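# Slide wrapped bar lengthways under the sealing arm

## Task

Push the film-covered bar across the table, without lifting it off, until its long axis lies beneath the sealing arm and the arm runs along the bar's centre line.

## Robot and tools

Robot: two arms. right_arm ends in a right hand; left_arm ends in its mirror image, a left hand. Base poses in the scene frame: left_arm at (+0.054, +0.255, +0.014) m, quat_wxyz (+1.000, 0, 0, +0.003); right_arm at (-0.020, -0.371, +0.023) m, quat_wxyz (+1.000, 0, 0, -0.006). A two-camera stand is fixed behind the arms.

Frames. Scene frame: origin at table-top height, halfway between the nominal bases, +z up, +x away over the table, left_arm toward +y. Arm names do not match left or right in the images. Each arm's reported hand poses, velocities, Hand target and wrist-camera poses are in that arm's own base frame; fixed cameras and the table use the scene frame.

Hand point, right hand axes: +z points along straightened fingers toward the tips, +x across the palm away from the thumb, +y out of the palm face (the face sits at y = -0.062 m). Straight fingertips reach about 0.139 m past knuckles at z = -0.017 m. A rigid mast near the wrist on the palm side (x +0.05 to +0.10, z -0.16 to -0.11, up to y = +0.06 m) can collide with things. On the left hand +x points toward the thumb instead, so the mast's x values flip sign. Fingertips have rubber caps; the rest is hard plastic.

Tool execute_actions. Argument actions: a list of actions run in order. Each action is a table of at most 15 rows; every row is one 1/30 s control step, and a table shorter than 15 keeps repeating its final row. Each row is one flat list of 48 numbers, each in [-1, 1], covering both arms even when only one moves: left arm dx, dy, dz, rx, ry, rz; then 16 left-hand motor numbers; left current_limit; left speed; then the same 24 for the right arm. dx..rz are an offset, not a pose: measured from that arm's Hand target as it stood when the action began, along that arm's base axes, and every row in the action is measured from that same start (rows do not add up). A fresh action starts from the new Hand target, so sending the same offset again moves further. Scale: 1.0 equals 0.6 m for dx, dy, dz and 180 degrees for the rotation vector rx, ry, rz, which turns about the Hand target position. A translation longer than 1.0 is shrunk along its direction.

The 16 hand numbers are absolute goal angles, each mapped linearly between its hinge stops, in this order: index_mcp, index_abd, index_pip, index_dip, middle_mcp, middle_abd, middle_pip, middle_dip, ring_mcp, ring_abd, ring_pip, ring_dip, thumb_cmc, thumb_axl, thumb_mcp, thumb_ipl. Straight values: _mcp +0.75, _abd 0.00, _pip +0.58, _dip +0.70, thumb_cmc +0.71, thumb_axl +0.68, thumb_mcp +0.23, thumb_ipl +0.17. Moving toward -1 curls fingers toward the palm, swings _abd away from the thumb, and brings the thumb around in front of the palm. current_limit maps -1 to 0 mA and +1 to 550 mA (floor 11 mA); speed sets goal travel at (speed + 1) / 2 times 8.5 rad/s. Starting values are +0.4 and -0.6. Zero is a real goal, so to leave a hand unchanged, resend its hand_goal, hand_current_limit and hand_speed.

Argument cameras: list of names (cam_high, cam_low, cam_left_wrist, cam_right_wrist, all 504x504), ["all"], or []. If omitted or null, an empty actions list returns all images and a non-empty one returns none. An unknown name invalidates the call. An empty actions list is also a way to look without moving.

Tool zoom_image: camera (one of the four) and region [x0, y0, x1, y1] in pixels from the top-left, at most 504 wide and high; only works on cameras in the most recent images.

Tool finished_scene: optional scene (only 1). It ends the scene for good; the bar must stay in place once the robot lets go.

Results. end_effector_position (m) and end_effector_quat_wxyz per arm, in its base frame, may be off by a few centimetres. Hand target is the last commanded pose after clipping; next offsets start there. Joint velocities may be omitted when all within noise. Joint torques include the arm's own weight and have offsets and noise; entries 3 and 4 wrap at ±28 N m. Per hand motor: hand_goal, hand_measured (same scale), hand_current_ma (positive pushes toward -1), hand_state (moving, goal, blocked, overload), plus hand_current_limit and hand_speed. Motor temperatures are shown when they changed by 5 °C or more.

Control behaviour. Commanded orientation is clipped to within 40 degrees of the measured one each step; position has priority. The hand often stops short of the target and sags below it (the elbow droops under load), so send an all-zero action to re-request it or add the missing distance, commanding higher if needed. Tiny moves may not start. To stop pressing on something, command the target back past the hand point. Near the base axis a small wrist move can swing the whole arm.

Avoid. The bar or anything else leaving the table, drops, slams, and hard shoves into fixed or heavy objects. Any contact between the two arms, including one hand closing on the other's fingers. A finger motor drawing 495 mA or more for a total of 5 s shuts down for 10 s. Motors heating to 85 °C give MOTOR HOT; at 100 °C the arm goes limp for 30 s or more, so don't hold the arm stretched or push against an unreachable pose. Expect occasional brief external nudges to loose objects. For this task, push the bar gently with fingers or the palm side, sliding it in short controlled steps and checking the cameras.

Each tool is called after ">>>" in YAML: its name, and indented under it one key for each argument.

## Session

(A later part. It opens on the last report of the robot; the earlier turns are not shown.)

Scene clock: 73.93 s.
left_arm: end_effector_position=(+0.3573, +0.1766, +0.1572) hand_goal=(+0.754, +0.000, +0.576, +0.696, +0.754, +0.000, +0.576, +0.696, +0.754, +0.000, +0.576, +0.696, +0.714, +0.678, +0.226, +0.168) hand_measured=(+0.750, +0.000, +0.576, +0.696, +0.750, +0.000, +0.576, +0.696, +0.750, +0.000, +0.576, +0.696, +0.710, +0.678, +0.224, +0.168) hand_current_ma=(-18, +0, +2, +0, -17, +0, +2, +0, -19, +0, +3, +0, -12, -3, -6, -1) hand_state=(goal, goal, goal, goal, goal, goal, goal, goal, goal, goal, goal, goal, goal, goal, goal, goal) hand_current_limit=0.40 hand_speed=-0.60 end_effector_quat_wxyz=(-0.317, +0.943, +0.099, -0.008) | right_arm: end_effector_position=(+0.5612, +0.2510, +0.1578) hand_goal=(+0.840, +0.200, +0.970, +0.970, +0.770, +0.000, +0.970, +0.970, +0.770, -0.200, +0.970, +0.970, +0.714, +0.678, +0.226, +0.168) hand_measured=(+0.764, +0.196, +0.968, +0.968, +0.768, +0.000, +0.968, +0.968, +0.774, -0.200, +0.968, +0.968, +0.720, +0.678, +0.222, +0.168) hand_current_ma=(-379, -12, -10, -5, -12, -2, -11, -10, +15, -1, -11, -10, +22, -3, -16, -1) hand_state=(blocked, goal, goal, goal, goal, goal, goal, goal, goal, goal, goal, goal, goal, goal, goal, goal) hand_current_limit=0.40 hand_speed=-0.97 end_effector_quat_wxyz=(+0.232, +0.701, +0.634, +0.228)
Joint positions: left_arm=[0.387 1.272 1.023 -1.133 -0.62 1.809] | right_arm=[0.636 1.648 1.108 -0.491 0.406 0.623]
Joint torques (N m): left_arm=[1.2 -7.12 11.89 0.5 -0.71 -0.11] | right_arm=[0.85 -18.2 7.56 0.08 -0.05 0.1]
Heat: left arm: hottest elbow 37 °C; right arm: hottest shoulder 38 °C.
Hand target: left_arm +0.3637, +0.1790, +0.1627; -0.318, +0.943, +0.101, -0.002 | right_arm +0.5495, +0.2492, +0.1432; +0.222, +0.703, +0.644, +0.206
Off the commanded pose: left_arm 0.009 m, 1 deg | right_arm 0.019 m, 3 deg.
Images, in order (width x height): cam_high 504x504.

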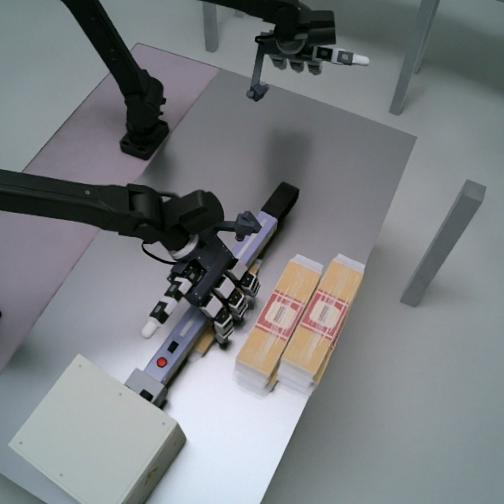

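>>> execute_actions:
  actions:
    - [[0,0,0,0,0,0,0.754,0,0.576,0.696,0.754,0,0.576,0.696,0.754,0,0.576,0.696,0.714,0.678,0.226,0.168,0.4,-0.6,0,0,0,0,0,0,0.72,0.2,0.97,0.97,0.77,0,0.97,0.97,0.77,-0.2,0.97,0.97,0.714,0.678,0.226,0.168,0.4,-0.9]]
  cameras: ["cam_high"]

>>> execute_actions:
  actions:
    - [[0,0,0,0,0,0,0.754,0,0.576,0.696,0.754,0,0.576,0.696,0.754,0,0.576,0.696,0.714,0.678,0.226,0.168,0.4,-0.6,0,0,0,0,0,0,0.78,0.2,0.97,0.97,0.77,0,0.97,0.97,0.77,-0.2,0.97,0.97,0.714,0.678,0.226,0.168,0.4,-0.95]]

Scene clock: 75.27 s.
left_arm: end_effector_position=(+0.3573, +0.1766, +0.1572) hand_goal=(+0.754, +0.000, +0.576, +0.696, +0.754, +0.000, +0.576, +0.696, +0.754, +0.000, +0.576, +0.696, +0.714, +0.678, +0.226, +0.168) hand_measured=(+0.750, +0.000, +0.576, +0.696, +0.750, +0.000, +0.576, +0.696, +0.750, +0.000, +0.576, +0.696, +0.710, +0.678, +0.224, +0.168) hand_current_ma=(-18, +0, +2, +0, -17, +0, +2, +0, -19, +0, +3, +0, -12, -3, -6, -1) hand_state=(goal, goal, goal, goal, goal, goal, goal, goal, goal, goal, goal, goal, goal, goal, goal, goal) hand_current_limit=0.40 hand_speed=-0.60 end_effector_quat_wxyz=(-0.317, +0.943, +0.099, -0.008) | right_arm: end_effector_position=(+0.5607, +0.2510, +0.1576) hand_goal=(+0.720, +0.200, +0.970, +0.970, +0.770, +0.000, +0.970, +0.970, +0.770, -0.200, +0.970, +0.970, +0.714, +0.678, +0.226, +0.168) hand_measured=(+0.730, +0.196, +0.968, +0.968, +0.756, +0.000, +0.968, +0.968, +0.764, -0.200, +0.968, +0.968, +0.720, +0.678, +0.222, +0.168) hand_current_ma=(+46, -12, -10, -5, -62, -2, -11, -10, -25, -1, -11, -10, +22, -3, -16, -1) hand_state=(goal, goal, goal, goal, goal, goal, goal, goal, goal, goal, goal, goal, goal, goal, goal, goal) hand_current_limit=0.40 hand_speed=-0.90 end_effector_quat_wxyz=(+0.231, +0.701, +0.635, +0.227)
Joint positions: left_arm=[0.387 1.272 1.023 -1.133 -0.62 1.809] | right_arm=[0.636 1.647 1.108 -0.495 0.404 0.623]
Joint torques (N m): left_arm=[1.08 -7.12 11.89 0.49 -0.71 -0.11] | right_arm=[0.85 -18.08 7.56 0.18 0.03 0.11]
Heat: left arm: hottest elbow 37 °C; right arm: hottest shoulder 38 °C.
Hand target: left_arm +0.3637, +0.1790, +0.1627; -0.318, +0.943, +0.101, -0.002 | right_arm +0.5494, +0.2492, +0.1432; +0.222, +0.703, +0.644, +0.206
Off the commanded pose: left_arm 0.009 m, 1 deg | right_arm 0.018 m, 3 deg.
Images, in order (width x height): cam_high 504x504.

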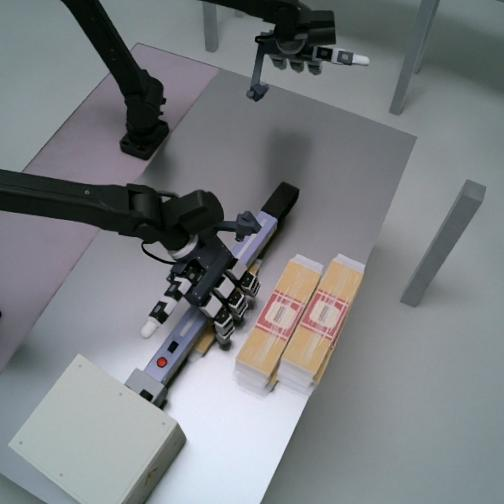

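Scene clock: 75.97 s.
left_arm: end_effector_position=(+0.3573, +0.1766, +0.1572) hand_goal=(+0.754, +0.000, +0.576, +0.696, +0.754, +0.000, +0.576, +0.696, +0.754, +0.000, +0.576, +0.696, +0.714, +0.678, +0.226, +0.168) hand_measured=(+0.750, +0.000, +0.576, +0.696, +0.750, +0.000, +0.576, +0.696, +0.750, +0.000, +0.576, +0.696, +0.710, +0.678, +0.224, +0.168) hand_current_ma=(-18, +0, +2, +0, -17, +0, +2, +0, -19, +0, +3, +0, -12, -3, -6, -1) hand_state=(goal, goal, goal, goal, goal, goal, goal, goal, goal, goal, goal, goal, goal, goal, goal, goal) hand_current_limit=0.40 hand_speed=-0.60 end_effector_quat_wxyz=(-0.317, +0.943, +0.099, -0.008) | right_arm: end_effector_position=(+0.5607, +0.2510, +0.1576) hand_goal=(+0.780, +0.200, +0.970, +0.970, +0.770, +0.000, +0.970, +0.970, +0.770, -0.200, +0.970, +0.970, +0.714, +0.678, +0.226, +0.168) hand_measured=(+0.746, +0.196, +0.968, +0.968, +0.756, +0.000, +0.968, +0.968, +0.764, -0.200, +0.968, +0.968, +0.720, +0.678, +0.222, +0.168) hand_current_ma=(-159, -12, -10, -5, -62, -2, -11, -10, -25, -1, -11, -10, +22, -3, -16, -1) hand_state=(blocked, goal, goal, goal, goal, goal, goal, goal, goal, goal, goal, goal, goal, goal, goal, goal) hand_current_limit=0.40 hand_speed=-0.95 end_effector_quat_wxyz=(+0.231, +0.701, +0.635, +0.227)
Joint positions: left_arm=[0.387 1.272 1.023 -1.133 -0.62 1.809] | right_arm=[0.636 1.647 1.108 -0.495 0.404 0.623]
Joint torques (N m): left_arm=[1.14 -7.12 11.88 0.5 -0.71 -0.12] | right_arm=[0.79 -17.96 7.61 0.18 0.03 0.11]
Heat: left arm: hottest elbow 37 °C; right arm: hottest shoulder 38 °C.
Hand target: left_arm +0.3637, +0.1790, +0.1627; -0.318, +0.943, +0.101, -0.002 | right_arm +0.5494, +0.2492, +0.1432; +0.222, +0.703, +0.644, +0.206
Off the commanded pose: left_arm 0.009 m, 1 deg | right_arm 0.018 m, 3 deg.

>>> zoom_image:
  camera: "cam_high"
  region: [190, 270, 260, 340]

Scaled by 7.200.
This view is cut from an older image: the scene may have changed since it was taken.

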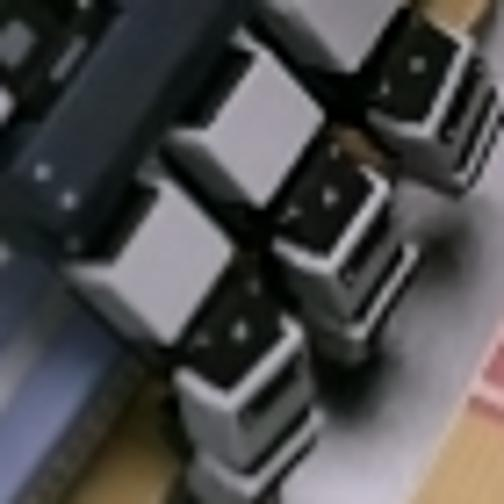

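>>> execute_actions:
  actions:
    - [[0,0,0,0,0,0,0.754,0,0.576,0.696,0.754,0,0.576,0.696,0.754,0,0.576,0.696,0.714,0.678,0.226,0.168,0.4,-0.6,0.05,0,0.01,0,0,0,0.754,0.2,0.97,0.97,0.754,0,0.97,0.97,0.754,-0.2,0.97,0.97,0.714,0.678,0.226,0.168,0.4,-0.9]]
    - [[0,0,0,0,0,0,0.754,0,0.576,0.696,0.754,0,0.576,0.696,0.754,0,0.576,0.696,0.714,0.678,0.226,0.168,0.4,-0.6,0.01,0,0.07,0,0,0,0.754,0.2,0.97,0.97,0.754,0,0.97,0.97,0.754,-0.2,0.97,0.97,0.714,0.678,0.226,0.168,0.4,-0.9]]
  cameras: ["cam_high"]

Scene clock: 79.20 s.
left_arm: end_effector_position=(+0.3573, +0.1766, +0.1572) hand_goal=(+0.754, +0.000, +0.576, +0.696, +0.754, +0.000, +0.576, +0.696, +0.754, +0.000, +0.576, +0.696, +0.714, +0.678, +0.226, +0.168) hand_measured=(+0.750, +0.000, +0.576, +0.696, +0.750, +0.000, +0.576, +0.696, +0.750, +0.000, +0.576, +0.696, +0.710, +0.678, +0.224, +0.168) hand_current_ma=(-18, +0, +2, +0, -17, +0, +2, +0, -19, +0, +3, +0, -12, -3, -6, -1) hand_state=(goal, goal, goal, goal, goal, goal, goal, goal, goal, goal, goal, goal, goal, goal, goal, goal) hand_current_limit=0.40 hand_speed=-0.60 end_effector_quat_wxyz=(-0.317, +0.943, +0.099, -0.008) | right_arm: end_effector_position=(+0.5695, +0.2410, +0.1611) hand_goal=(+0.754, +0.200, +0.970, +0.970, +0.754, +0.000, +0.970, +0.970, +0.754, -0.200, +0.970, +0.970, +0.714, +0.678, +0.226, +0.168) hand_measured=(+0.754, +0.196, +0.968, +0.968, +0.754, +0.000, +0.968, +0.968, +0.756, -0.200, +0.968, +0.968, +0.720, +0.678, +0.222, +0.168) hand_current_ma=(+2, -12, -10, -5, +3, -2, -11, -10, +9, -1, -11, -10, +22, -3, -16, -1) hand_state=(goal, goal, goal, goal, goal, goal, goal, goal, goal, goal, goal, goal, goal, goal, goal, goal) hand_current_limit=0.40 hand_speed=-0.90 end_effector_quat_wxyz=(+0.218, +0.707, +0.648, +0.183)
Joint positions: left_arm=[0.387 1.272 1.023 -1.133 -0.62 1.809] | right_arm=[0.606 1.66 1.184 -0.646 0.375 0.607]
Joint torques (N m): left_arm=[1.14 -7.18 11.9 0.49 -0.7 -0.11] | right_arm=[-0.32 -19.14 14.12 0.9 0.38 -0.15]
Heat: left arm: hottest elbow 37 °C; right arm: hottest shoulder 38 °C.
Hand target: left_arm +0.3637, +0.1790, +0.1627; -0.318, +0.943, +0.101, -0.002 | right_arm +0.5855, +0.2492, +0.1912; +0.222, +0.703, +0.644, +0.206
Off the commanded pose: left_arm 0.009 m, 1 deg | right_arm 0.035 m, 3 deg.
Images, in order (width x height): cam_high 504x504.

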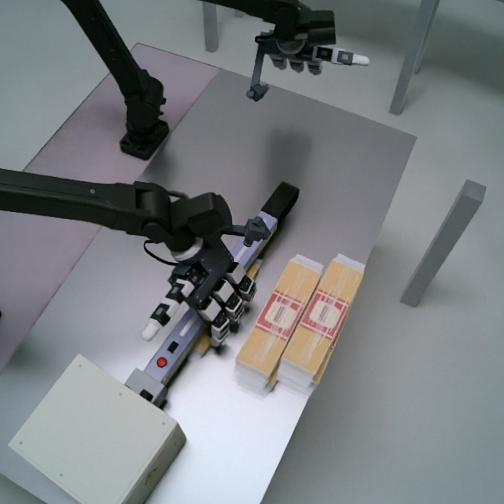

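>>> execute_actions:
  actions: []
  cameras: ["cam_high", "cam_low"]

Scene clock: 84.40 s.
left_arm: end_effector_position=(+0.3573, +0.1766, +0.1572) hand_goal=(+0.754, +0.000, +0.576, +0.696, +0.754, +0.000, +0.576, +0.696, +0.754, +0.000, +0.576, +0.696, +0.714, +0.678, +0.226, +0.168) hand_measured=(+0.750, +0.000, +0.576, +0.696, +0.750, +0.000, +0.576, +0.696, +0.750, +0.000, +0.576, +0.696, +0.710, +0.678, +0.224, +0.168) hand_current_ma=(-18, +0, +2, +0, -17, +0, +2, +0, -19, +0, +3, +0, -12, -3, -6, -1) hand_state=(goal, goal, goal, goal, goal, goal, goal, goal, goal, goal, goal, goal, goal, goal, goal, goal) hand_current_limit=0.40 hand_speed=-0.60 end_effector_quat_wxyz=(-0.317, +0.943, +0.099, -0.008) | right_arm: end_effector_position=(+0.5695, +0.2410, +0.1611) hand_goal=(+0.754, +0.200, +0.970, +0.970, +0.754, +0.000, +0.970, +0.970, +0.754, -0.200, +0.970, +0.970, +0.714, +0.678, +0.226, +0.168) hand_measured=(+0.754, +0.196, +0.968, +0.968, +0.754, +0.000, +0.968, +0.968, +0.756, -0.200, +0.968, +0.968, +0.720, +0.678, +0.222, +0.168) hand_current_ma=(+2, -12, -10, -5, +3, -2, -11, -10, +9, -1, -11, -10, +22, -3, -16, -1) hand_state=(goal, goal, goal, goal, goal, goal, goal, goal, goal, goal, goal, goal, goal, goal, goal, goal) hand_current_limit=0.40 hand_speed=-0.90 end_effector_quat_wxyz=(+0.218, +0.707, +0.648, +0.183)
Joint positions: left_arm=[0.387 1.272 1.023 -1.133 -0.62 1.809] | right_arm=[0.606 1.66 1.184 -0.646 0.375 0.607]
Joint velocities: within noise
Joint torques (N m): left_arm=[1.08 -7.18 11.86 0.5 -0.71 -0.11] | right_arm=[-0.38 -19.14 14.15 0.92 0.37 -0.15]
Motor temperatures (°C): left_arm=[28 28 37 28 30 27] | right_arm=[29 38 36 29 27 31]
Heat: left arm: hottest elbow 37 °C; right arm: hottest shoulder 38 °C.
Hand target: left_arm +0.3637, +0.1790, +0.1627; -0.318, +0.943, +0.101, -0.002 | right_arm +0.5855, +0.2492, +0.1912; +0.222, +0.703, +0.644, +0.206
Off the commanded pose: left_arm 0.009 m, 1 deg | right_arm 0.035 m, 3 deg.
Images, in order (width x height): cam_high 504x504, cam_low 504x504.

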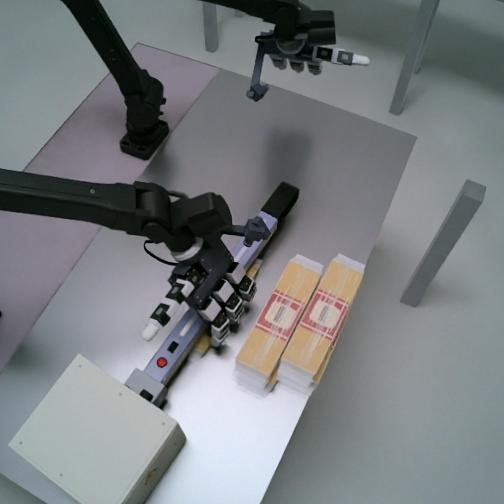

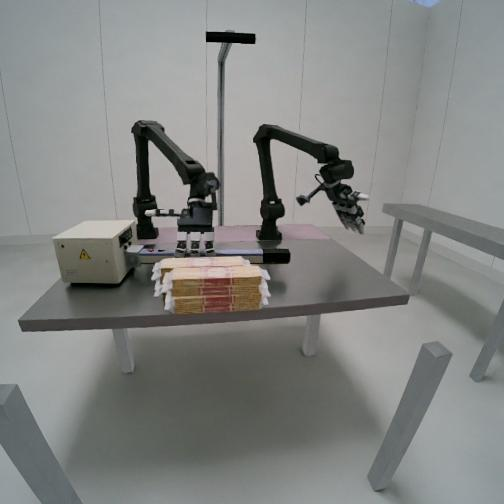

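>>> execute_actions:
  actions:
    - [[0,0,0,0,0,0,0.754,0,0.576,0.696,0.754,0,0.576,0.696,0.754,0,0.576,0.696,0.714,0.678,0.226,0.168,0.4,-0.6,0.025,0,0.05,0,0,0,0.754,0.2,0.97,0.97,0.754,0,0.97,0.97,0.754,-0.2,0.97,0.97,0.714,0.678,0.226,0.168,0.4,-0.9]]
    - [[0,0,0,0,0,0,0.754,0,0.576,0.696,0.754,0,0.576,0.696,0.754,0,0.576,0.696,0.714,0.678,0.226,0.168,0.4,-0.6,0.0,0,0.06,0,0,0,0.754,0.2,0.97,0.97,0.754,0,0.97,0.97,0.754,-0.2,0.97,0.97,0.714,0.678,0.226,0.168,0.4,-0.9]]
  cameras: ["cam_high"]

Scene clock: 85.90 s.
left_arm: end_effector_position=(+0.3573, +0.1766, +0.1572) hand_goal=(+0.754, +0.000, +0.576, +0.696, +0.754, +0.000, +0.576, +0.696, +0.754, +0.000, +0.576, +0.696, +0.714, +0.678, +0.226, +0.168) hand_measured=(+0.750, +0.000, +0.576, +0.696, +0.750, +0.000, +0.576, +0.696, +0.750, +0.000, +0.576, +0.696, +0.710, +0.678, +0.224, +0.168) hand_current_ma=(-18, +0, +2, +0, -17, +0, +2, +0, -19, +0, +3, +0, -12, -3, -6, -1) hand_state=(goal, goal, goal, goal, goal, goal, goal, goal, goal, goal, goal, goal, goal, goal, goal, goal) hand_current_limit=0.40 hand_speed=-0.60 end_effector_quat_wxyz=(-0.317, +0.943, +0.099, -0.008) | right_arm: end_effector_position=(+0.5879, +0.2437, +0.2225) hand_goal=(+0.754, +0.200, +0.970, +0.970, +0.754, +0.000, +0.970, +0.970, +0.754, -0.200, +0.970, +0.970, +0.714, +0.678, +0.226, +0.168) hand_measured=(+0.756, +0.196, +0.968, +0.968, +0.756, +0.000, +0.968, +0.968, +0.756, -0.200, +0.968, +0.968, +0.720, +0.678, +0.222, +0.168) hand_current_ma=(+5, -12, -10, -5, +5, -2, -11, -10, +9, -1, -11, -10, +22, -3, -16, -1) hand_state=(goal, goal, goal, goal, goal, goal, goal, goal, goal, goal, goal, goal, goal, goal, goal, goal) hand_current_limit=0.40 hand_speed=-0.90 end_effector_quat_wxyz=(+0.217, +0.707, +0.649, +0.180)
Joint positions: left_arm=[0.387 1.272 1.023 -1.133 -0.62 1.809] | right_arm=[0.59 1.639 1.333 -0.815 0.367 0.591]
Joint torques (N m): left_arm=[1.08 -7.12 11.89 0.5 -0.71 -0.12] | right_arm=[-0.21 -20.07 14.67 0.98 0.38 -0.13]
Heat: left arm: hottest elbow 37 °C; right arm: hottest shoulder 38 °C.
Hand target: left_arm +0.3637, +0.1790, +0.1627; -0.318, +0.943, +0.101, -0.002 | right_arm +0.6005, +0.2492, +0.2572; +0.222, +0.703, +0.644, +0.206
Off the commanded pose: left_arm 0.009 m, 1 deg | right_arm 0.037 m, 3 deg.
Images, in order (width x height): cam_high 504x504.

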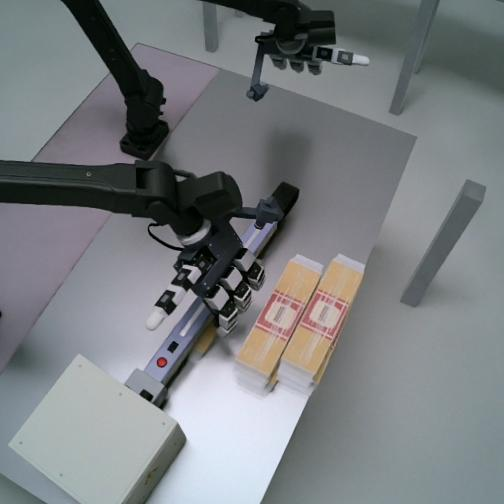

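>>> execute_actions:
  actions:
    - [[0,0,0,0,0,0,0.754,0,0.576,0.696,0.754,0,0.576,0.696,0.754,0,0.576,0.696,0.714,0.678,0.226,0.168,0.4,-0.6,0.025,0,0.02,0.0077,0.0635,0,0.754,0.2,0.97,0.97,0.754,0,0.97,0.97,0.754,-0.2,0.97,0.97,0.714,0.678,0.226,0.168,0.4,-0.9]]
    - [[0,0,0,0,0,0,0.754,0,0.576,0.696,0.754,0,0.576,0.696,0.754,0,0.576,0.696,0.714,0.678,0.226,0.168,0.4,-0.6,0.025,0,0,0.0077,0.0635,0,0.754,0.2,0.97,0.97,0.754,0,0.97,0.97,0.754,-0.2,0.97,0.97,0.714,0.678,0.226,0.168,0.4,-0.9]]
  cameras: ["cam_high"]

Scene clock: 87.73 s.
left_arm: end_effector_position=(+0.3573, +0.1766, +0.1572) hand_goal=(+0.754, +0.000, +0.576, +0.696, +0.754, +0.000, +0.576, +0.696, +0.754, +0.000, +0.576, +0.696, +0.714, +0.678, +0.226, +0.168) hand_measured=(+0.750, +0.000, +0.576, +0.696, +0.750, +0.000, +0.576, +0.696, +0.750, +0.000, +0.576, +0.696, +0.710, +0.678, +0.224, +0.168) hand_current_ma=(-18, +0, +2, +0, -17, +0, +2, +0, -19, +0, +3, +0, -12, -3, -6, -1) hand_state=(goal, goal, goal, goal, goal, goal, goal, goal, goal, goal, goal, goal, goal, goal, goal, goal) hand_current_limit=0.40 hand_speed=-0.60 end_effector_quat_wxyz=(-0.317, +0.943, +0.099, -0.008) | right_arm: end_effector_position=(+0.6172, +0.2418, +0.2618) hand_goal=(+0.754, +0.200, +0.970, +0.970, +0.754, +0.000, +0.970, +0.970, +0.754, -0.200, +0.970, +0.970, +0.714, +0.678, +0.226, +0.168) hand_measured=(+0.756, +0.196, +0.968, +0.968, +0.756, +0.000, +0.968, +0.968, +0.756, -0.200, +0.968, +0.968, +0.720, +0.678, +0.222, +0.168) hand_current_ma=(+6, -10, -10, -5, +6, -2, -11, -10, +5, -1, -11, -10, +22, -3, -16, -1) hand_state=(goal, goal, goal, goal, goal, goal, goal, goal, goal, goal, goal, goal, goal, goal, goal, goal) hand_current_limit=0.40 hand_speed=-0.90 end_effector_quat_wxyz=(+0.072, +0.737, +0.668, +0.071)
Joint positions: left_arm=[0.387 1.272 1.023 -1.133 -0.62 1.809] | right_arm=[0.502 1.809 1.823 -1.412 0.107 0.591]
Joint torques (N m): left_arm=[1.2 -7.12 11.88 0.5 -0.72 -0.11] | right_arm=[0.03 -19.37 14.61 0.29 0.12 -0.05]
Heat: left arm: hottest elbow 38 °C; right arm: hottest shoulder 38 °C.
Hand target: left_arm +0.3637, +0.1790, +0.1627; -0.318, +0.943, +0.101, -0.002 | right_arm +0.6305, +0.2492, +0.2692; +0.073, +0.735, +0.670, +0.078
Off the commanded pose: left_arm 0.009 m, 1 deg | right_arm 0.017 m, 1 deg.
Images, in order (width x height): cam_high 504x504.

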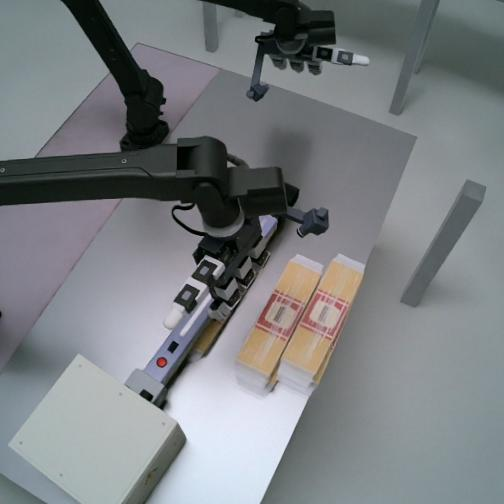

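>>> zoom_image:
  camera: "cam_high"
  region: [160, 220, 300, 360]

Scaled by 3.600.

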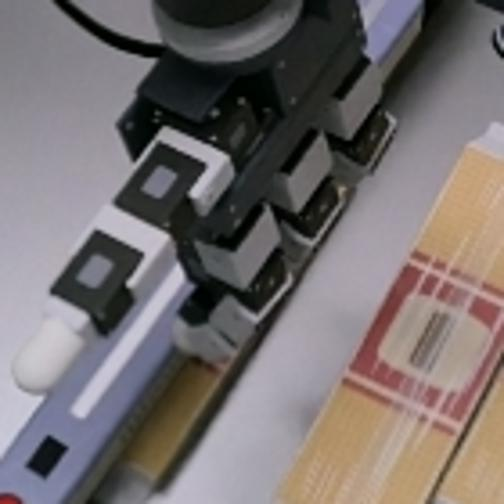

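>>> execute_actions:
  actions:
    - [[0,0,0,0,0,0,0.754,0,0.576,0.696,0.754,0,0.576,0.696,0.754,0,0.576,0.696,0.714,0.678,0.226,0.168,0.4,-0.6,0.01,-0.02,-0.07,0,0,0,0.754,0.2,0.97,0.97,0.754,0,0.97,0.97,0.754,-0.2,0.97,0.97,0.714,0.678,0.226,0.168,0.4,-0.9]]
    - [[0,0,0,0,0,0,0.754,0,0.576,0.696,0.754,0,0.576,0.696,0.754,0,0.576,0.696,0.714,0.678,0.226,0.168,0.4,-0.6,0,-0.01,-0.06,0,0,0,0.754,0.2,0.97,0.97,0.754,0,0.97,0.97,0.754,-0.2,0.97,0.97,0.714,0.678,0.226,0.168,0.4,-0.9]]
  cameras: ["cam_high"]

>>> zoom_image:
  camera: "cam_high"
  region: [160, 220, 300, 360]

Scene clock: 90.03 s.
left_arm: end_effector_position=(+0.3573, +0.1766, +0.1572) hand_goal=(+0.754, +0.000, +0.576, +0.696, +0.754, +0.000, +0.576, +0.696, +0.754, +0.000, +0.576, +0.696, +0.714, +0.678, +0.226, +0.168) hand_measured=(+0.750, +0.000, +0.576, +0.696, +0.750, +0.000, +0.576, +0.696, +0.750, +0.000, +0.576, +0.696, +0.710, +0.678, +0.224, +0.168) hand_current_ma=(-18, +0, +2, +0, -17, +0, +2, +0, -19, +0, +3, +0, -12, -3, -6, -1) hand_state=(goal, goal, goal, goal, goal, goal, goal, goal, goal, goal, goal, goal, goal, goal, goal, goal) hand_current_limit=0.40 hand_speed=-0.60 end_effector_quat_wxyz=(-0.317, +0.943, +0.099, -0.008) | right_arm: end_effector_position=(+0.6316, +0.2324, +0.2031) hand_goal=(+0.754, +0.200, +0.970, +0.970, +0.754, +0.000, +0.970, +0.970, +0.754, -0.200, +0.970, +0.970, +0.714, +0.678, +0.226, +0.168) hand_measured=(+0.756, +0.196, +0.968, +0.968, +0.756, +0.000, +0.968, +0.968, +0.756, -0.200, +0.968, +0.968, +0.720, +0.678, +0.222, +0.168) hand_current_ma=(+4, -10, -10, -5, +4, -2, -11, -10, +4, -1, -11, -10, +22, -3, -16, -1) hand_state=(goal, goal, goal, goal, goal, goal, goal, goal, goal, goal, goal, goal, goal, goal, goal, goal) hand_current_limit=0.40 hand_speed=-0.90 end_effector_quat_wxyz=(+0.074, +0.738, +0.666, +0.083)
Joint positions: left_arm=[0.387 1.272 1.023 -1.133 -0.62 1.809] | right_arm=[0.475 1.827 1.689 -1.232 0.1 0.568]
Joint torques (N m): left_arm=[1.08 -7.06 11.88 0.5 -0.71 -0.11] | right_arm=[-0.5 -20.31 9.43 1.17 0.12 -0.14]
Heat: left arm: hottest elbow 38 °C; right arm: hottest shoulder 38 °C.
Hand target: left_arm +0.3637, +0.1790, +0.1627; -0.318, +0.943, +0.101, -0.002 | right_arm +0.6365, +0.2312, +0.1913; +0.073, +0.735, +0.670, +0.079
Off the commanded pose: left_arm 0.009 m, 1 deg | right_arm 0.013 m, 1 deg.
Images, in order (width x height): cam_high 504x504.

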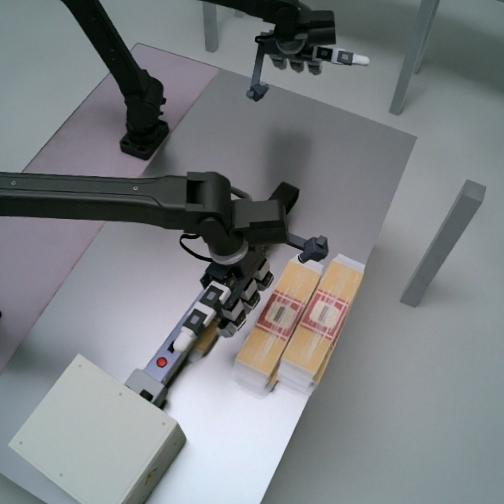

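Scaled by 3.600.

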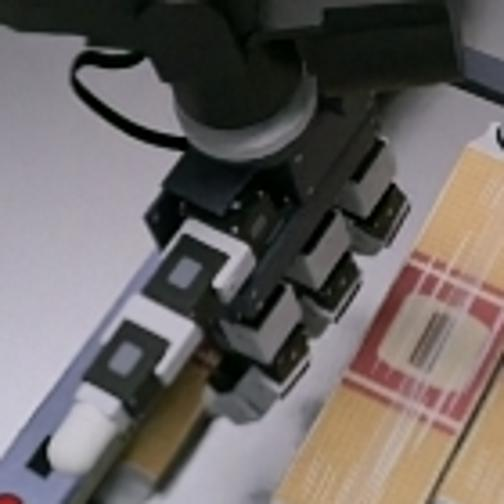

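>>> execute_actions:
  actions:
    - [[0,0,0,0,0,0,0.754,0,0.576,0.696,0.754,0,0.576,0.696,0.754,0,0.576,0.696,0.714,0.678,0.226,0.168,0.4,-0.6,-0.032,-0.005,-0.01,0,0,0,0.754,0.2,0.97,0.97,0.754,0,0.97,0.97,0.754,-0.2,0.97,0.97,0.714,0.678,0.226,0.168,0.4,-0.9]]
    - [[0,0,0,0,0,0,0.754,0,0.576,0.696,0.754,0,0.576,0.696,0.754,0,0.576,0.696,0.714,0.678,0.226,0.168,0.4,-0.6,0,0,-0.06,0,0,0,0.754,0.2,0.97,0.97,0.754,0,0.97,0.97,0.754,-0.2,0.97,0.97,0.714,0.678,0.226,0.168,0.4,-0.9]]
  cameras: ["cam_high"]

>>> zoom_image:
  camera: "cam_high"
  region: [160, 220, 300, 360]

Scene clock: 91.43 s.
left_arm: end_effector_position=(+0.3573, +0.1766, +0.1572) hand_goal=(+0.754, +0.000, +0.576, +0.696, +0.754, +0.000, +0.576, +0.696, +0.754, +0.000, +0.576, +0.696, +0.714, +0.678, +0.226, +0.168) hand_measured=(+0.750, +0.000, +0.576, +0.696, +0.750, +0.000, +0.576, +0.696, +0.750, +0.000, +0.576, +0.696, +0.710, +0.678, +0.224, +0.168) hand_current_ma=(-18, +0, +2, +0, -17, +0, +2, +0, -19, +0, +3, +0, -12, -3, -6, -1) hand_state=(goal, goal, goal, goal, goal, goal, goal, goal, goal, goal, goal, goal, goal, goal, goal, goal) hand_current_limit=0.40 hand_speed=-0.60 end_effector_quat_wxyz=(-0.317, +0.943, +0.099, -0.008) | right_arm: end_effector_position=(+0.6175, +0.2251, +0.1507) hand_goal=(+0.754, +0.200, +0.970, +0.970, +0.754, +0.000, +0.970, +0.970, +0.754, -0.200, +0.970, +0.970, +0.714, +0.678, +0.226, +0.168) hand_measured=(+0.756, +0.196, +0.968, +0.968, +0.756, +0.000, +0.968, +0.968, +0.756, -0.200, +0.968, +0.968, +0.720, +0.678, +0.222, +0.168) hand_current_ma=(+4, -10, -10, -5, +4, -2, -11, -10, +4, -1, -11, -10, +22, -3, -16, -1) hand_state=(goal, goal, goal, goal, goal, goal, goal, goal, goal, goal, goal, goal, goal, goal, goal, goal) hand_current_limit=0.40 hand_speed=-0.90 end_effector_quat_wxyz=(+0.072, +0.738, +0.666, +0.076)
Joint positions: left_arm=[0.387 1.272 1.023 -1.133 -0.62 1.809] | right_arm=[0.475 1.823 1.547 -1.11 0.1 0.568]
Joint torques (N m): left_arm=[1.08 -7.06 11.89 0.5 -0.71 -0.11] | right_arm=[0.56 -21.48 8.87 1.1 0.22 -0.02]
Heat: left arm: hottest elbow 38 °C; right arm: hottest shoulder 38 °C.
Hand target: left_arm +0.3637, +0.1790, +0.1627; -0.318, +0.943, +0.101, -0.002 | right_arm +0.6173, +0.2282, +0.1491; +0.073, +0.735, +0.670, +0.078
Off the commanded pose: left_arm 0.009 m, 1 deg | right_arm 0.003 m, 1 deg.
Images, in order (width x height): cam_high 504x504.

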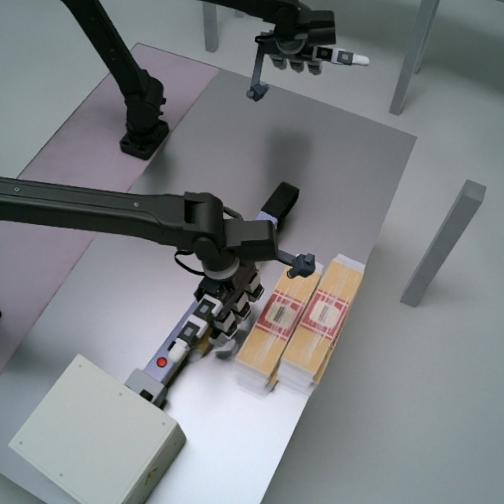

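Scaled by 3.600.

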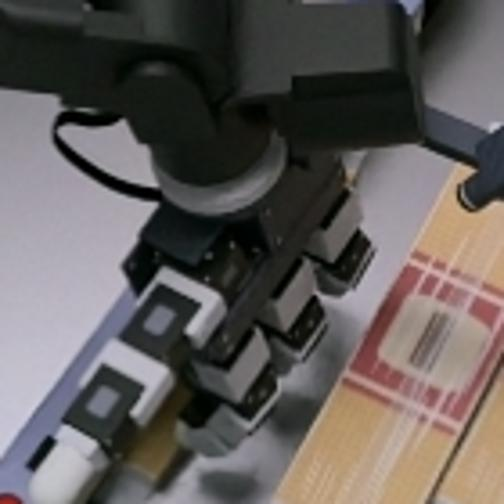

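>>> execute_actions:
  actions:
    - [[0,0,0,0,0,0,0.754,0,0.576,0.696,0.754,0,0.576,0.696,0.754,0,0.576,0.696,0.714,0.678,0.226,0.168,0.4,-0.6,0,0,-0.062,0,0,0,0.754,0.2,0.97,0.97,0.754,0,0.97,0.97,0.754,-0.2,0.97,0.97,0.714,0.678,0.226,0.168,0.4,-0.9]]
  cameras: ["cam_high", "cam_low"]

>>> zoom_image:
  camera: "cam_high"
  region: [160, 240, 280, 360]

Scene clock: 92.40 s.
left_arm: end_effector_position=(+0.3573, +0.1766, +0.1572) hand_goal=(+0.754, +0.000, +0.576, +0.696, +0.754, +0.000, +0.576, +0.696, +0.754, +0.000, +0.576, +0.696, +0.714, +0.678, +0.226, +0.168) hand_measured=(+0.750, +0.000, +0.576, +0.696, +0.750, +0.000, +0.576, +0.696, +0.750, +0.000, +0.576, +0.696, +0.710, +0.678, +0.224, +0.168) hand_current_ma=(-18, +0, +2, +0, -17, +0, +2, +0, -19, +0, +3, +0, -12, -3, -6, -1) hand_state=(goal, goal, goal, goal, goal, goal, goal, goal, goal, goal, goal, goal, goal, goal, goal, goal) hand_current_limit=0.40 hand_speed=-0.60 end_effector_quat_wxyz=(-0.317, +0.943, +0.099, -0.008) | right_arm: end_effector_position=(+0.6171, +0.2249, +0.1287) hand_goal=(+0.754, +0.200, +0.970, +0.970, +0.754, +0.000, +0.970, +0.970, +0.754, -0.200, +0.970, +0.970, +0.714, +0.678, +0.226, +0.168) hand_measured=(+0.756, +0.196, +0.968, +0.968, +0.756, +0.000, +0.968, +0.968, +0.756, -0.200, +0.968, +0.968, +0.720, +0.678, +0.222, +0.168) hand_current_ma=(+4, -10, -10, -5, +4, -2, -11, -10, +4, -1, -11, -10, +22, -3, -16, -1) hand_state=(goal, goal, goal, goal, goal, goal, goal, goal, goal, goal, goal, goal, goal, goal, goal, goal) hand_current_limit=0.40 hand_speed=-0.90 end_effector_quat_wxyz=(+0.075, +0.738, +0.665, +0.087)
Joint positions: left_arm=[0.387 1.272 1.023 -1.133 -0.62 1.809] | right_arm=[0.475 1.828 1.487 -1.022 0.1 0.568]
Joint torques (N m): left_arm=[1.03 -7.06 11.89 0.49 -0.71 -0.11] | right_arm=[0.5 -19.19 8.77 1.11 0.21 -0.02]
Heat: left arm: hottest elbow 38 °C; right arm: hottest shoulder 38 °C.
Hand target: left_arm +0.3637, +0.1790, +0.1627; -0.318, +0.943, +0.101, -0.002 | right_arm +0.6173, +0.2282, +0.1121; +0.073, +0.735, +0.670, +0.079
Off the commanded pose: left_arm 0.009 m, 1 deg | right_arm 0.017 m, 1 deg.
Images, in order (width x height): cam_high 504x504, cam_low 504x504.

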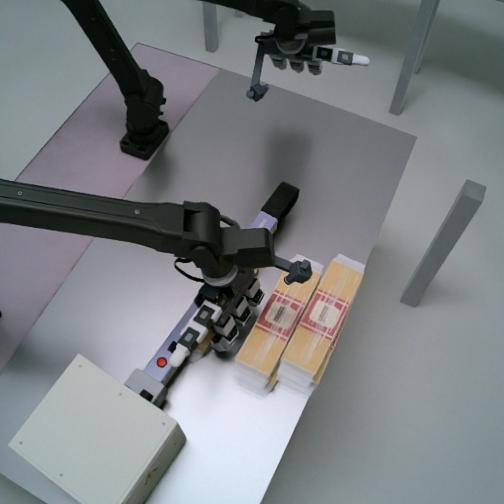

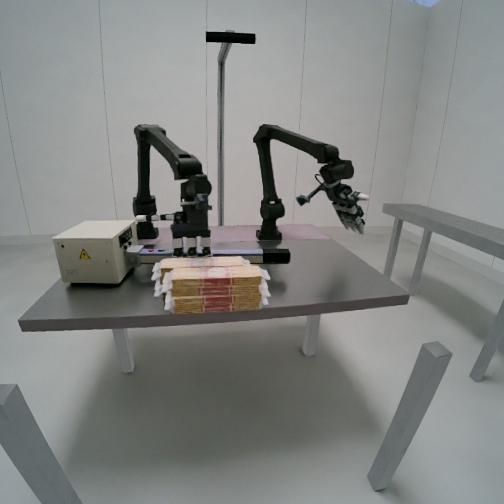

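Scaled by 4.200.

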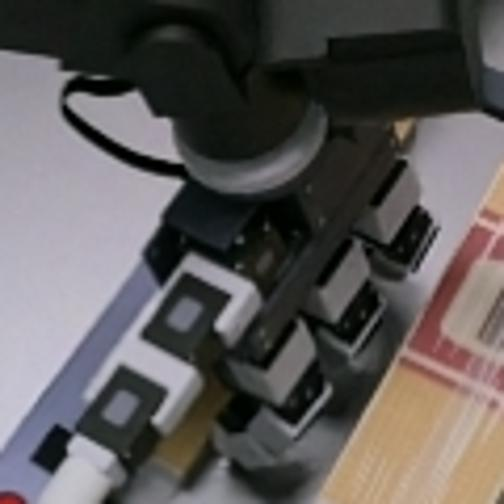

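>>> execute_actions:
  actions:
    - [[0,0,0,0,0,0,0.754,0,0.576,0.696,0.754,0,0.576,0.696,0.754,0,0.576,0.696,0.714,0.678,0.226,0.168,0.4,-0.6,0,0,-0.025,0,0,0,0.754,0.2,0.97,0.97,0.754,0,0.97,0.97,0.754,-0.2,0.97,0.97,0.714,0.678,0.226,0.168,0.4,-0.9]]
  cameras: ["cam_high", "cam_low"]

>>> zoom_image:
  camera: "cam_high"
  region: [160, 240, 280, 360]

>>> zoom_image:
  camera: "cam_low"
  region: [130, 180, 270, 320]

Scene clock: 93.23 s.
left_arm: end_effector_position=(+0.3573, +0.1766, +0.1572) hand_goal=(+0.754, +0.000, +0.576, +0.696, +0.754, +0.000, +0.576, +0.696, +0.754, +0.000, +0.576, +0.696, +0.714, +0.678, +0.226, +0.168) hand_measured=(+0.750, +0.000, +0.576, +0.696, +0.750, +0.000, +0.576, +0.696, +0.750, +0.000, +0.576, +0.696, +0.710, +0.678, +0.224, +0.168) hand_current_ma=(-18, +0, +2, +0, -17, +0, +2, +0, -19, +0, +3, +0, -12, -3, -6, -1) hand_state=(goal, goal, goal, goal, goal, goal, goal, goal, goal, goal, goal, goal, goal, goal, goal, goal) hand_current_limit=0.40 hand_speed=-0.60 end_effector_quat_wxyz=(-0.317, +0.943, +0.099, -0.008) | right_arm: end_effector_position=(+0.6177, +0.2252, +0.1151) hand_goal=(+0.754, +0.200, +0.970, +0.970, +0.754, +0.000, +0.970, +0.970, +0.754, -0.200, +0.970, +0.970, +0.714, +0.678, +0.226, +0.168) hand_measured=(+0.756, +0.196, +0.968, +0.968, +0.756, +0.000, +0.968, +0.968, +0.756, -0.200, +0.968, +0.968, +0.720, +0.678, +0.222, +0.168) hand_current_ma=(+4, -10, -10, -5, +4, -2, -11, -10, +4, -1, -11, -10, +22, -3, -16, -1) hand_state=(goal, goal, goal, goal, goal, goal, goal, goal, goal, goal, goal, goal, goal, goal, goal, goal) hand_current_limit=0.40 hand_speed=-0.90 end_effector_quat_wxyz=(+0.075, +0.738, +0.665, +0.088)
Joint positions: left_arm=[0.387 1.272 1.023 -1.133 -0.62 1.809] | right_arm=[0.475 1.841 1.467 -0.987 0.1 0.568]
Joint torques (N m): left_arm=[1.14 -7.06 11.89 0.49 -0.71 -0.11] | right_arm=[0.56 -19.25 8.59 1.14 0.21 -0.02]
Heat: left arm: hottest elbow 38 °C; right arm: hottest shoulder 38 °C.
Hand target: left_arm +0.3637, +0.1790, +0.1627; -0.318, +0.943, +0.101, -0.002 | right_arm +0.6173, +0.2281, +0.0971; +0.073, +0.735, +0.670, +0.078
Off the commanded pose: left_arm 0.009 m, 1 deg | right_arm 0.018 m, 1 deg.
Images, in order (width x height): cam_high 504x504, cam_low 504x504.

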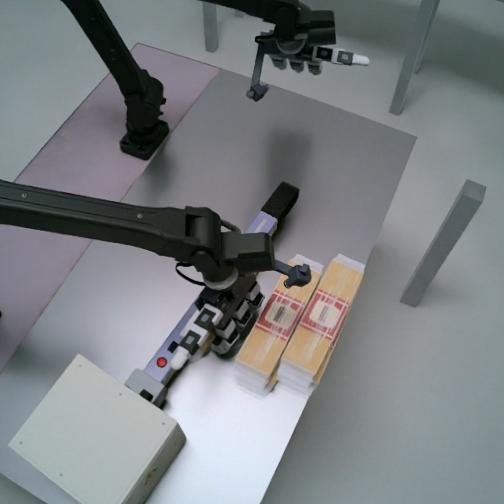

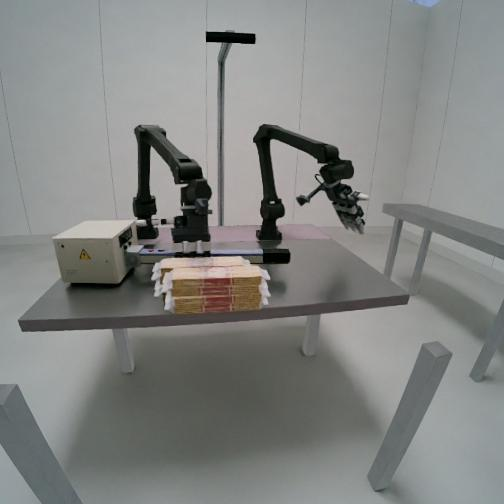

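Scaled by 4.200.

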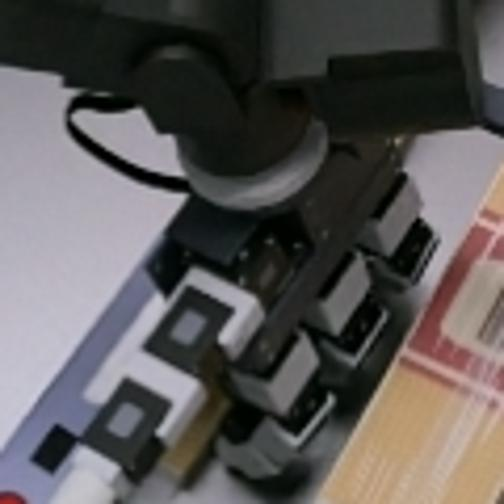

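Scaled by 3.600.

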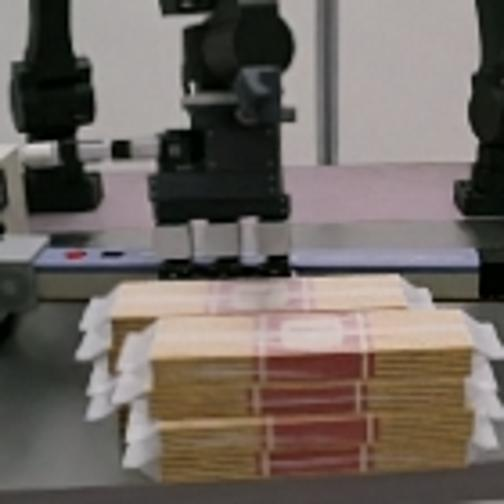

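>>> execute_actions:
  actions:
    - [[0,0,0,0,0,0,0.754,0,0.576,0.696,0.754,0,0.576,0.696,0.754,0,0.576,0.696,0.714,0.678,0.226,0.168,0.4,-0.6,0,0,-0.012,0,0,0,0.80,0.2,0.97,0.97,0.78,0,0.97,0.97,0.754,-0.2,0.97,0.97,0.714,0.678,0.226,0.168,0.4,-0.97]]
  cameras: ["cam_high"]

>>> zoom_image:
  camera: "cam_high"
  region: [160, 270, 280, 390]

Scene clock: 94.03 s.
left_arm: end_effector_position=(+0.3573, +0.1766, +0.1572) hand_goal=(+0.754, +0.000, +0.576, +0.696, +0.754, +0.000, +0.576, +0.696, +0.754, +0.000, +0.576, +0.696, +0.714, +0.678, +0.226, +0.168) hand_measured=(+0.750, +0.000, +0.576, +0.696, +0.750, +0.000, +0.576, +0.696, +0.750, +0.000, +0.576, +0.696, +0.710, +0.678, +0.224, +0.168) hand_current_ma=(-18, +0, +2, +0, -17, +0, +2, +0, -19, +0, +3, +0, -12, -3, -6, -1) hand_state=(goal, goal, goal, goal, goal, goal, goal, goal, goal, goal, goal, goal, goal, goal, goal, goal) hand_current_limit=0.40 hand_speed=-0.60 end_effector_quat_wxyz=(-0.317, +0.943, +0.099, -0.008) | right_arm: end_effector_position=(+0.6188, +0.2258, +0.1107) hand_goal=(+0.800, +0.200, +0.970, +0.970, +0.780, +0.000, +0.970, +0.970, +0.754, -0.200, +0.970, +0.970, +0.714, +0.678, +0.226, +0.168) hand_measured=(+0.784, +0.198, +0.968, +0.968, +0.776, +0.000, +0.968, +0.968, +0.756, -0.200, +0.968, +0.968, +0.720, +0.678, +0.222, +0.168) hand_current_ma=(-74, -5, -10, -5, -14, -2, -11, -10, +4, -1, -11, -10, +22, -3, -16, -1) hand_state=(goal, goal, goal, goal, goal, goal, goal, goal, goal, goal, goal, goal, goal, goal, goal, goal) hand_current_limit=0.40 hand_speed=-0.97 end_effector_quat_wxyz=(+0.076, +0.738, +0.665, +0.091)
Joint positions: left_arm=[0.387 1.272 1.023 -1.133 -0.62 1.809] | right_arm=[0.475 1.846 1.46 -0.968 0.1 0.568]
Joint torques (N m): left_arm=[1.08 -7.18 11.88 0.5 -0.71 -0.11] | right_arm=[0.67 -18.9 8.4 1.13 0.2 -0.03]
Heat: left arm: hottest elbow 38 °C; right arm: hottest shoulder 38 °C.
Hand target: left_arm +0.3637, +0.1790, +0.1627; -0.318, +0.943, +0.101, -0.002 | right_arm +0.6173, +0.2282, +0.0898; +0.073, +0.735, +0.670, +0.079
Off the commanded pose: left_arm 0.009 m, 1 deg | right_arm 0.021 m, 2 deg.
Images, in order (width x height): cam_high 504x504.

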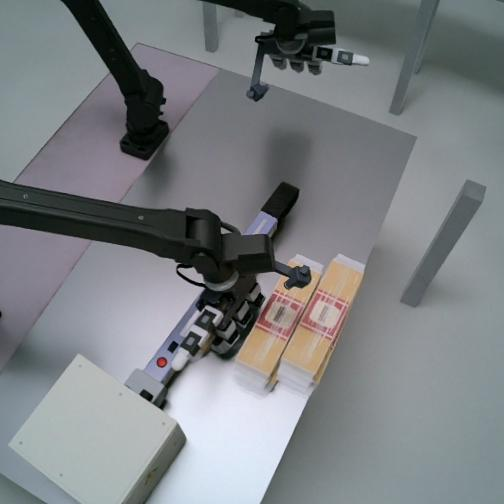

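Scaled by 4.200.

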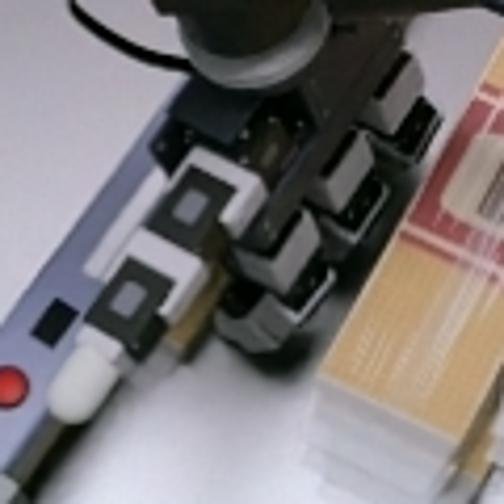

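>>> execute_actions:
  actions:
    - [[0,0,0,0,0,0,0.754,0,0.576,0.696,0.754,0,0.576,0.696,0.754,0,0.576,0.696,0.714,0.678,0.226,0.168,0.4,-0.6,0,0,-0.01,0,0,0,0.80,0.2,0.97,0.97,0.78,0,0.97,0.97,0.754,-0.2,0.97,0.97,0.714,0.678,0.226,0.168,0.4,-0.97]]
  cameras: ["cam_high"]

>>> zoom_image:
  camera: "cam_high"
  region: [160, 290, 260, 390]

Scene clock: 94.97 s.
left_arm: end_effector_position=(+0.3573, +0.1766, +0.1572) hand_goal=(+0.754, +0.000, +0.576, +0.696, +0.754, +0.000, +0.576, +0.696, +0.754, +0.000, +0.576, +0.696, +0.714, +0.678, +0.226, +0.168) hand_measured=(+0.750, +0.000, +0.576, +0.696, +0.750, +0.000, +0.576, +0.696, +0.750, +0.000, +0.576, +0.696, +0.710, +0.678, +0.224, +0.168) hand_current_ma=(-18, +0, +2, +0, -17, +0, +2, +0, -19, +0, +3, +0, -12, -3, -6, -1) hand_state=(goal, goal, goal, goal, goal, goal, goal, goal, goal, goal, goal, goal, goal, goal, goal, goal) hand_current_limit=0.40 hand_speed=-0.60 end_effector_quat_wxyz=(-0.317, +0.943, +0.099, -0.008) | right_arm: end_effector_position=(+0.6201, +0.2264, +0.1100) hand_goal=(+0.800, +0.200, +0.970, +0.970, +0.780, +0.000, +0.970, +0.970, +0.754, -0.200, +0.970, +0.970, +0.714, +0.678, +0.226, +0.168) hand_measured=(+0.796, +0.202, +0.970, +0.970, +0.776, +0.000, +0.968, +0.968, +0.756, -0.200, +0.968, +0.968, +0.720, +0.678, +0.222, +0.168) hand_current_ma=(-21, +4, -3, +0, -13, -2, -11, -10, +4, -1, -11, -10, +22, -3, -16, -1) hand_state=(goal, goal, goal, goal, goal, goal, goal, goal, goal, goal, goal, goal, goal, goal, goal, goal) hand_current_limit=0.40 hand_speed=-0.97 end_effector_quat_wxyz=(+0.077, +0.737, +0.664, +0.095)
Joint positions: left_arm=[0.387 1.272 1.023 -1.133 -0.62 1.809] | right_arm=[0.475 1.847 1.456 -0.956 0.1 0.568]
Joint torques (N m): left_arm=[1.14 -7.18 11.89 0.49 -0.71 -0.11] | right_arm=[0.5 -18.61 8.03 1.2 0.2 -0.03]
Heat: left arm: hottest elbow 38 °C; right arm: hottest shoulder 38 °C.
Hand target: left_arm +0.3637, +0.1790, +0.1627; -0.318, +0.943, +0.101, -0.002 | right_arm +0.6174, +0.2282, +0.0840; +0.073, +0.735, +0.670, +0.079
Off the commanded pose: left_arm 0.009 m, 1 deg | right_arm 0.026 m, 2 deg.
Images, in order (width x height): cam_high 504x504.

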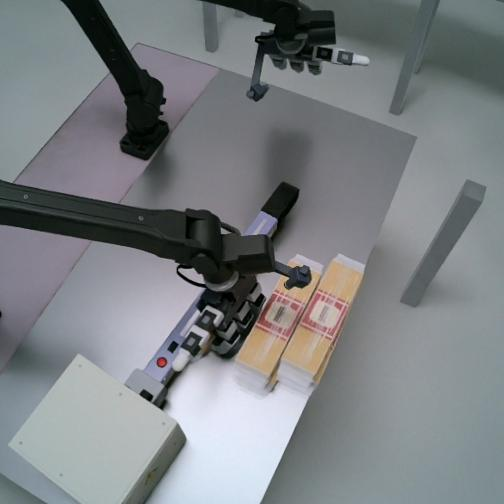

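Scaled by 5.040.

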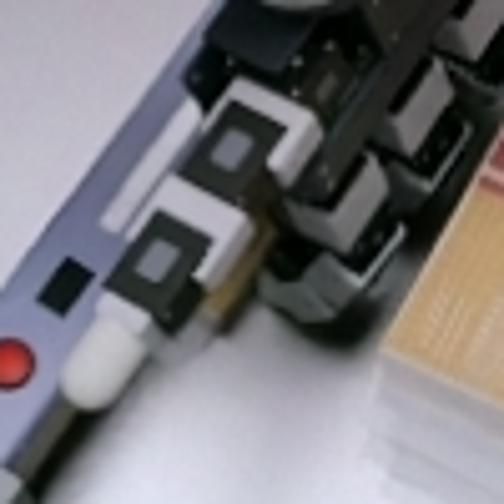

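>>> execute_actions:
  actions:
    - [[0,0,0,0,0,0,0.754,0,0.576,0.696,0.754,0,0.576,0.696,0.754,0,0.576,0.696,0.714,0.678,0.226,0.168,0.4,-0.6,0,0,0.05,0,0,0,0.80,0.2,0.97,0.97,0.78,0,0.97,0.97,0.754,-0.2,0.97,0.97,0.714,0.678,0.226,0.168,0.4,-0.97]]
  cameras: []

Scene clock: 95.83 s.
left_arm: end_effector_position=(+0.3573, +0.1766, +0.1572) hand_goal=(+0.754, +0.000, +0.576, +0.696, +0.754, +0.000, +0.576, +0.696, +0.754, +0.000, +0.576, +0.696, +0.714, +0.678, +0.226, +0.168) hand_measured=(+0.750, +0.000, +0.576, +0.696, +0.750, +0.000, +0.576, +0.696, +0.750, +0.000, +0.576, +0.696, +0.710, +0.678, +0.224, +0.168) hand_current_ma=(-18, +0, +2, +0, -17, +0, +2, +0, -19, +0, +3, +0, -12, -3, -6, -1) hand_state=(goal, goal, goal, goal, goal, goal, goal, goal, goal, goal, goal, goal, goal, goal, goal, goal) hand_current_limit=0.40 hand_speed=-0.60 end_effector_quat_wxyz=(-0.317, +0.943, +0.099, -0.008) | right_arm: end_effector_position=(+0.6130, +0.2227, +0.1062) hand_goal=(+0.800, +0.200, +0.970, +0.970, +0.780, +0.000, +0.970, +0.970, +0.754, -0.200, +0.970, +0.970, +0.714, +0.678, +0.226, +0.168) hand_measured=(+0.784, +0.194, +0.968, +0.970, +0.776, -0.002, +0.968, +0.968, +0.756, -0.200, +0.968, +0.968, +0.720, +0.678, +0.222, +0.168) hand_current_ma=(-73, -23, -8, +0, -16, -5, -11, -10, +4, -1, -11, -10, +22, -3, -16, -1) hand_state=(goal, goal, goal, goal, goal, goal, goal, goal, goal, goal, goal, goal, goal, goal, goal, goal) hand_current_limit=0.40 hand_speed=-0.97 end_effector_quat_wxyz=(+0.073, +0.738, +0.666, +0.078)
Joint positions: left_arm=[0.387 1.272 1.023 -1.133 -0.62 1.809] | right_arm=[0.475 1.847 1.456 -0.992 0.1 0.568]
Joint torques (N m): left_arm=[1.08 -7.18 11.9 0.5 -0.71 -0.11] | right_arm=[0.62 -20.95 11.67 -0.18 0.2 -0.02]
Heat: left arm: hottest elbow 38 °C; right arm: hottest shoulder 38 °C.
Hand target: left_arm +0.3637, +0.1790, +0.1627; -0.318, +0.943, +0.101, -0.002 | right_arm +0.6174, +0.2282, +0.1140; +0.073, +0.735, +0.670, +0.079
Off the commanded pose: left_arm 0.009 m, 1 deg | right_arm 0.011 m, 1 deg.
No camera images: "cameras" was empty.

>>> execute_actions:
  actions: []
  cameras: ["cam_high", "cam_right_wrist"]

>>> zoom_image:
  camera: "cam_high"
  region: [160, 290, 260, 390]

>>> zoom_image:
  camera: "cam_high"
  region: [230, 240, 280, 290]

Scene clock: 96.07 s.
left_arm: end_effector_position=(+0.3573, +0.1766, +0.1572) hand_goal=(+0.754, +0.000, +0.576, +0.696, +0.754, +0.000, +0.576, +0.696, +0.754, +0.000, +0.576, +0.696, +0.714, +0.678, +0.226, +0.168) hand_measured=(+0.750, +0.000, +0.576, +0.696, +0.750, +0.000, +0.576, +0.696, +0.750, +0.000, +0.576, +0.696, +0.710, +0.678, +0.224, +0.168) hand_current_ma=(-18, +0, +2, +0, -17, +0, +2, +0, -19, +0, +3, +0, -12, -3, -6, -1) hand_state=(goal, goal, goal, goal, goal, goal, goal, goal, goal, goal, goal, goal, goal, goal, goal, goal) hand_current_limit=0.40 hand_speed=-0.60 end_effector_quat_wxyz=(-0.317, +0.943, +0.099, -0.008) | right_arm: end_effector_position=(+0.6130, +0.2227, +0.1062) hand_goal=(+0.800, +0.200, +0.970, +0.970, +0.780, +0.000, +0.970, +0.970, +0.754, -0.200, +0.970, +0.970, +0.714, +0.678, +0.226, +0.168) hand_measured=(+0.784, +0.194, +0.968, +0.970, +0.776, -0.002, +0.968, +0.968, +0.756, -0.200, +0.968, +0.968, +0.720, +0.678, +0.222, +0.168) hand_current_ma=(-73, -23, -8, +0, -17, -6, -11, -10, +4, -1, -11, -10, +22, -3, -16, -1) hand_state=(goal, goal, goal, goal, goal, goal, goal, goal, goal, goal, goal, goal, goal, goal, goal, goal) hand_current_limit=0.40 hand_speed=-0.97 end_effector_quat_wxyz=(+0.073, +0.738, +0.666, +0.078)
Joint positions: left_arm=[0.387 1.272 1.023 -1.133 -0.62 1.809] | right_arm=[0.475 1.847 1.456 -0.992 0.1 0.568]
Joint velocities: within noise
Joint torques (N m): left_arm=[1.03 -7.12 11.9 0.47 -0.71 -0.11] | right_arm=[0.62 -21.01 11.69 -0.06 0.2 -0.02]
Motor temperatures (°C): left_arm=[28 28 38 28 30 27] | right_arm=[29 38 37 29 27 31]
Heat: left arm: hottest elbow 38 °C; right arm: hottest shoulder 38 °C.
Hand target: left_arm +0.3637, +0.1790, +0.1627; -0.318, +0.943, +0.101, -0.002 | right_arm +0.6174, +0.2282, +0.1141; +0.073, +0.735, +0.670, +0.079
Off the commanded pose: left_arm 0.009 m, 1 deg | right_arm 0.011 m, 1 deg.
Images, in order (width x height): cam_high 504x504, cam_right_wrist 504x504.

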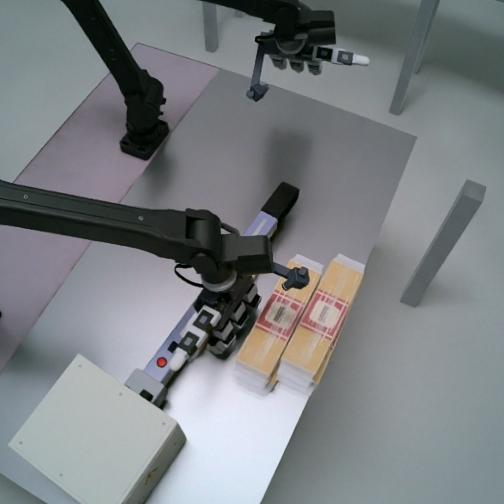

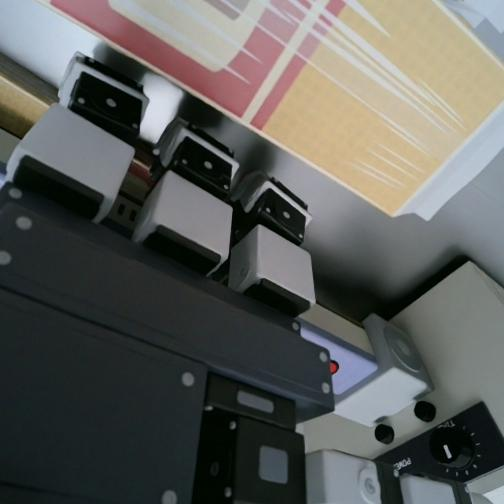

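Scaled by 5.040.

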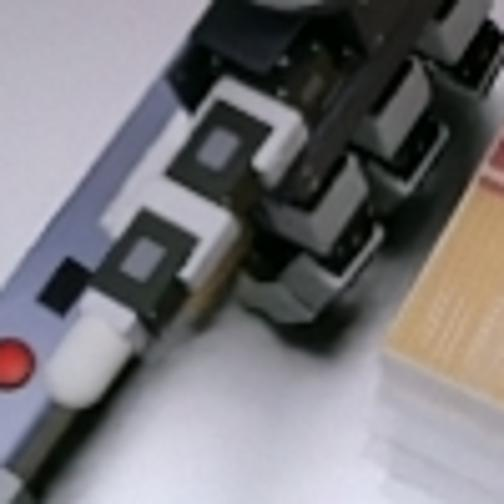

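Scaled by 10.080.

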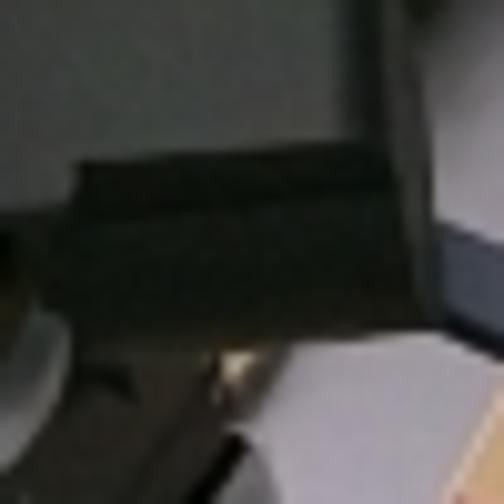

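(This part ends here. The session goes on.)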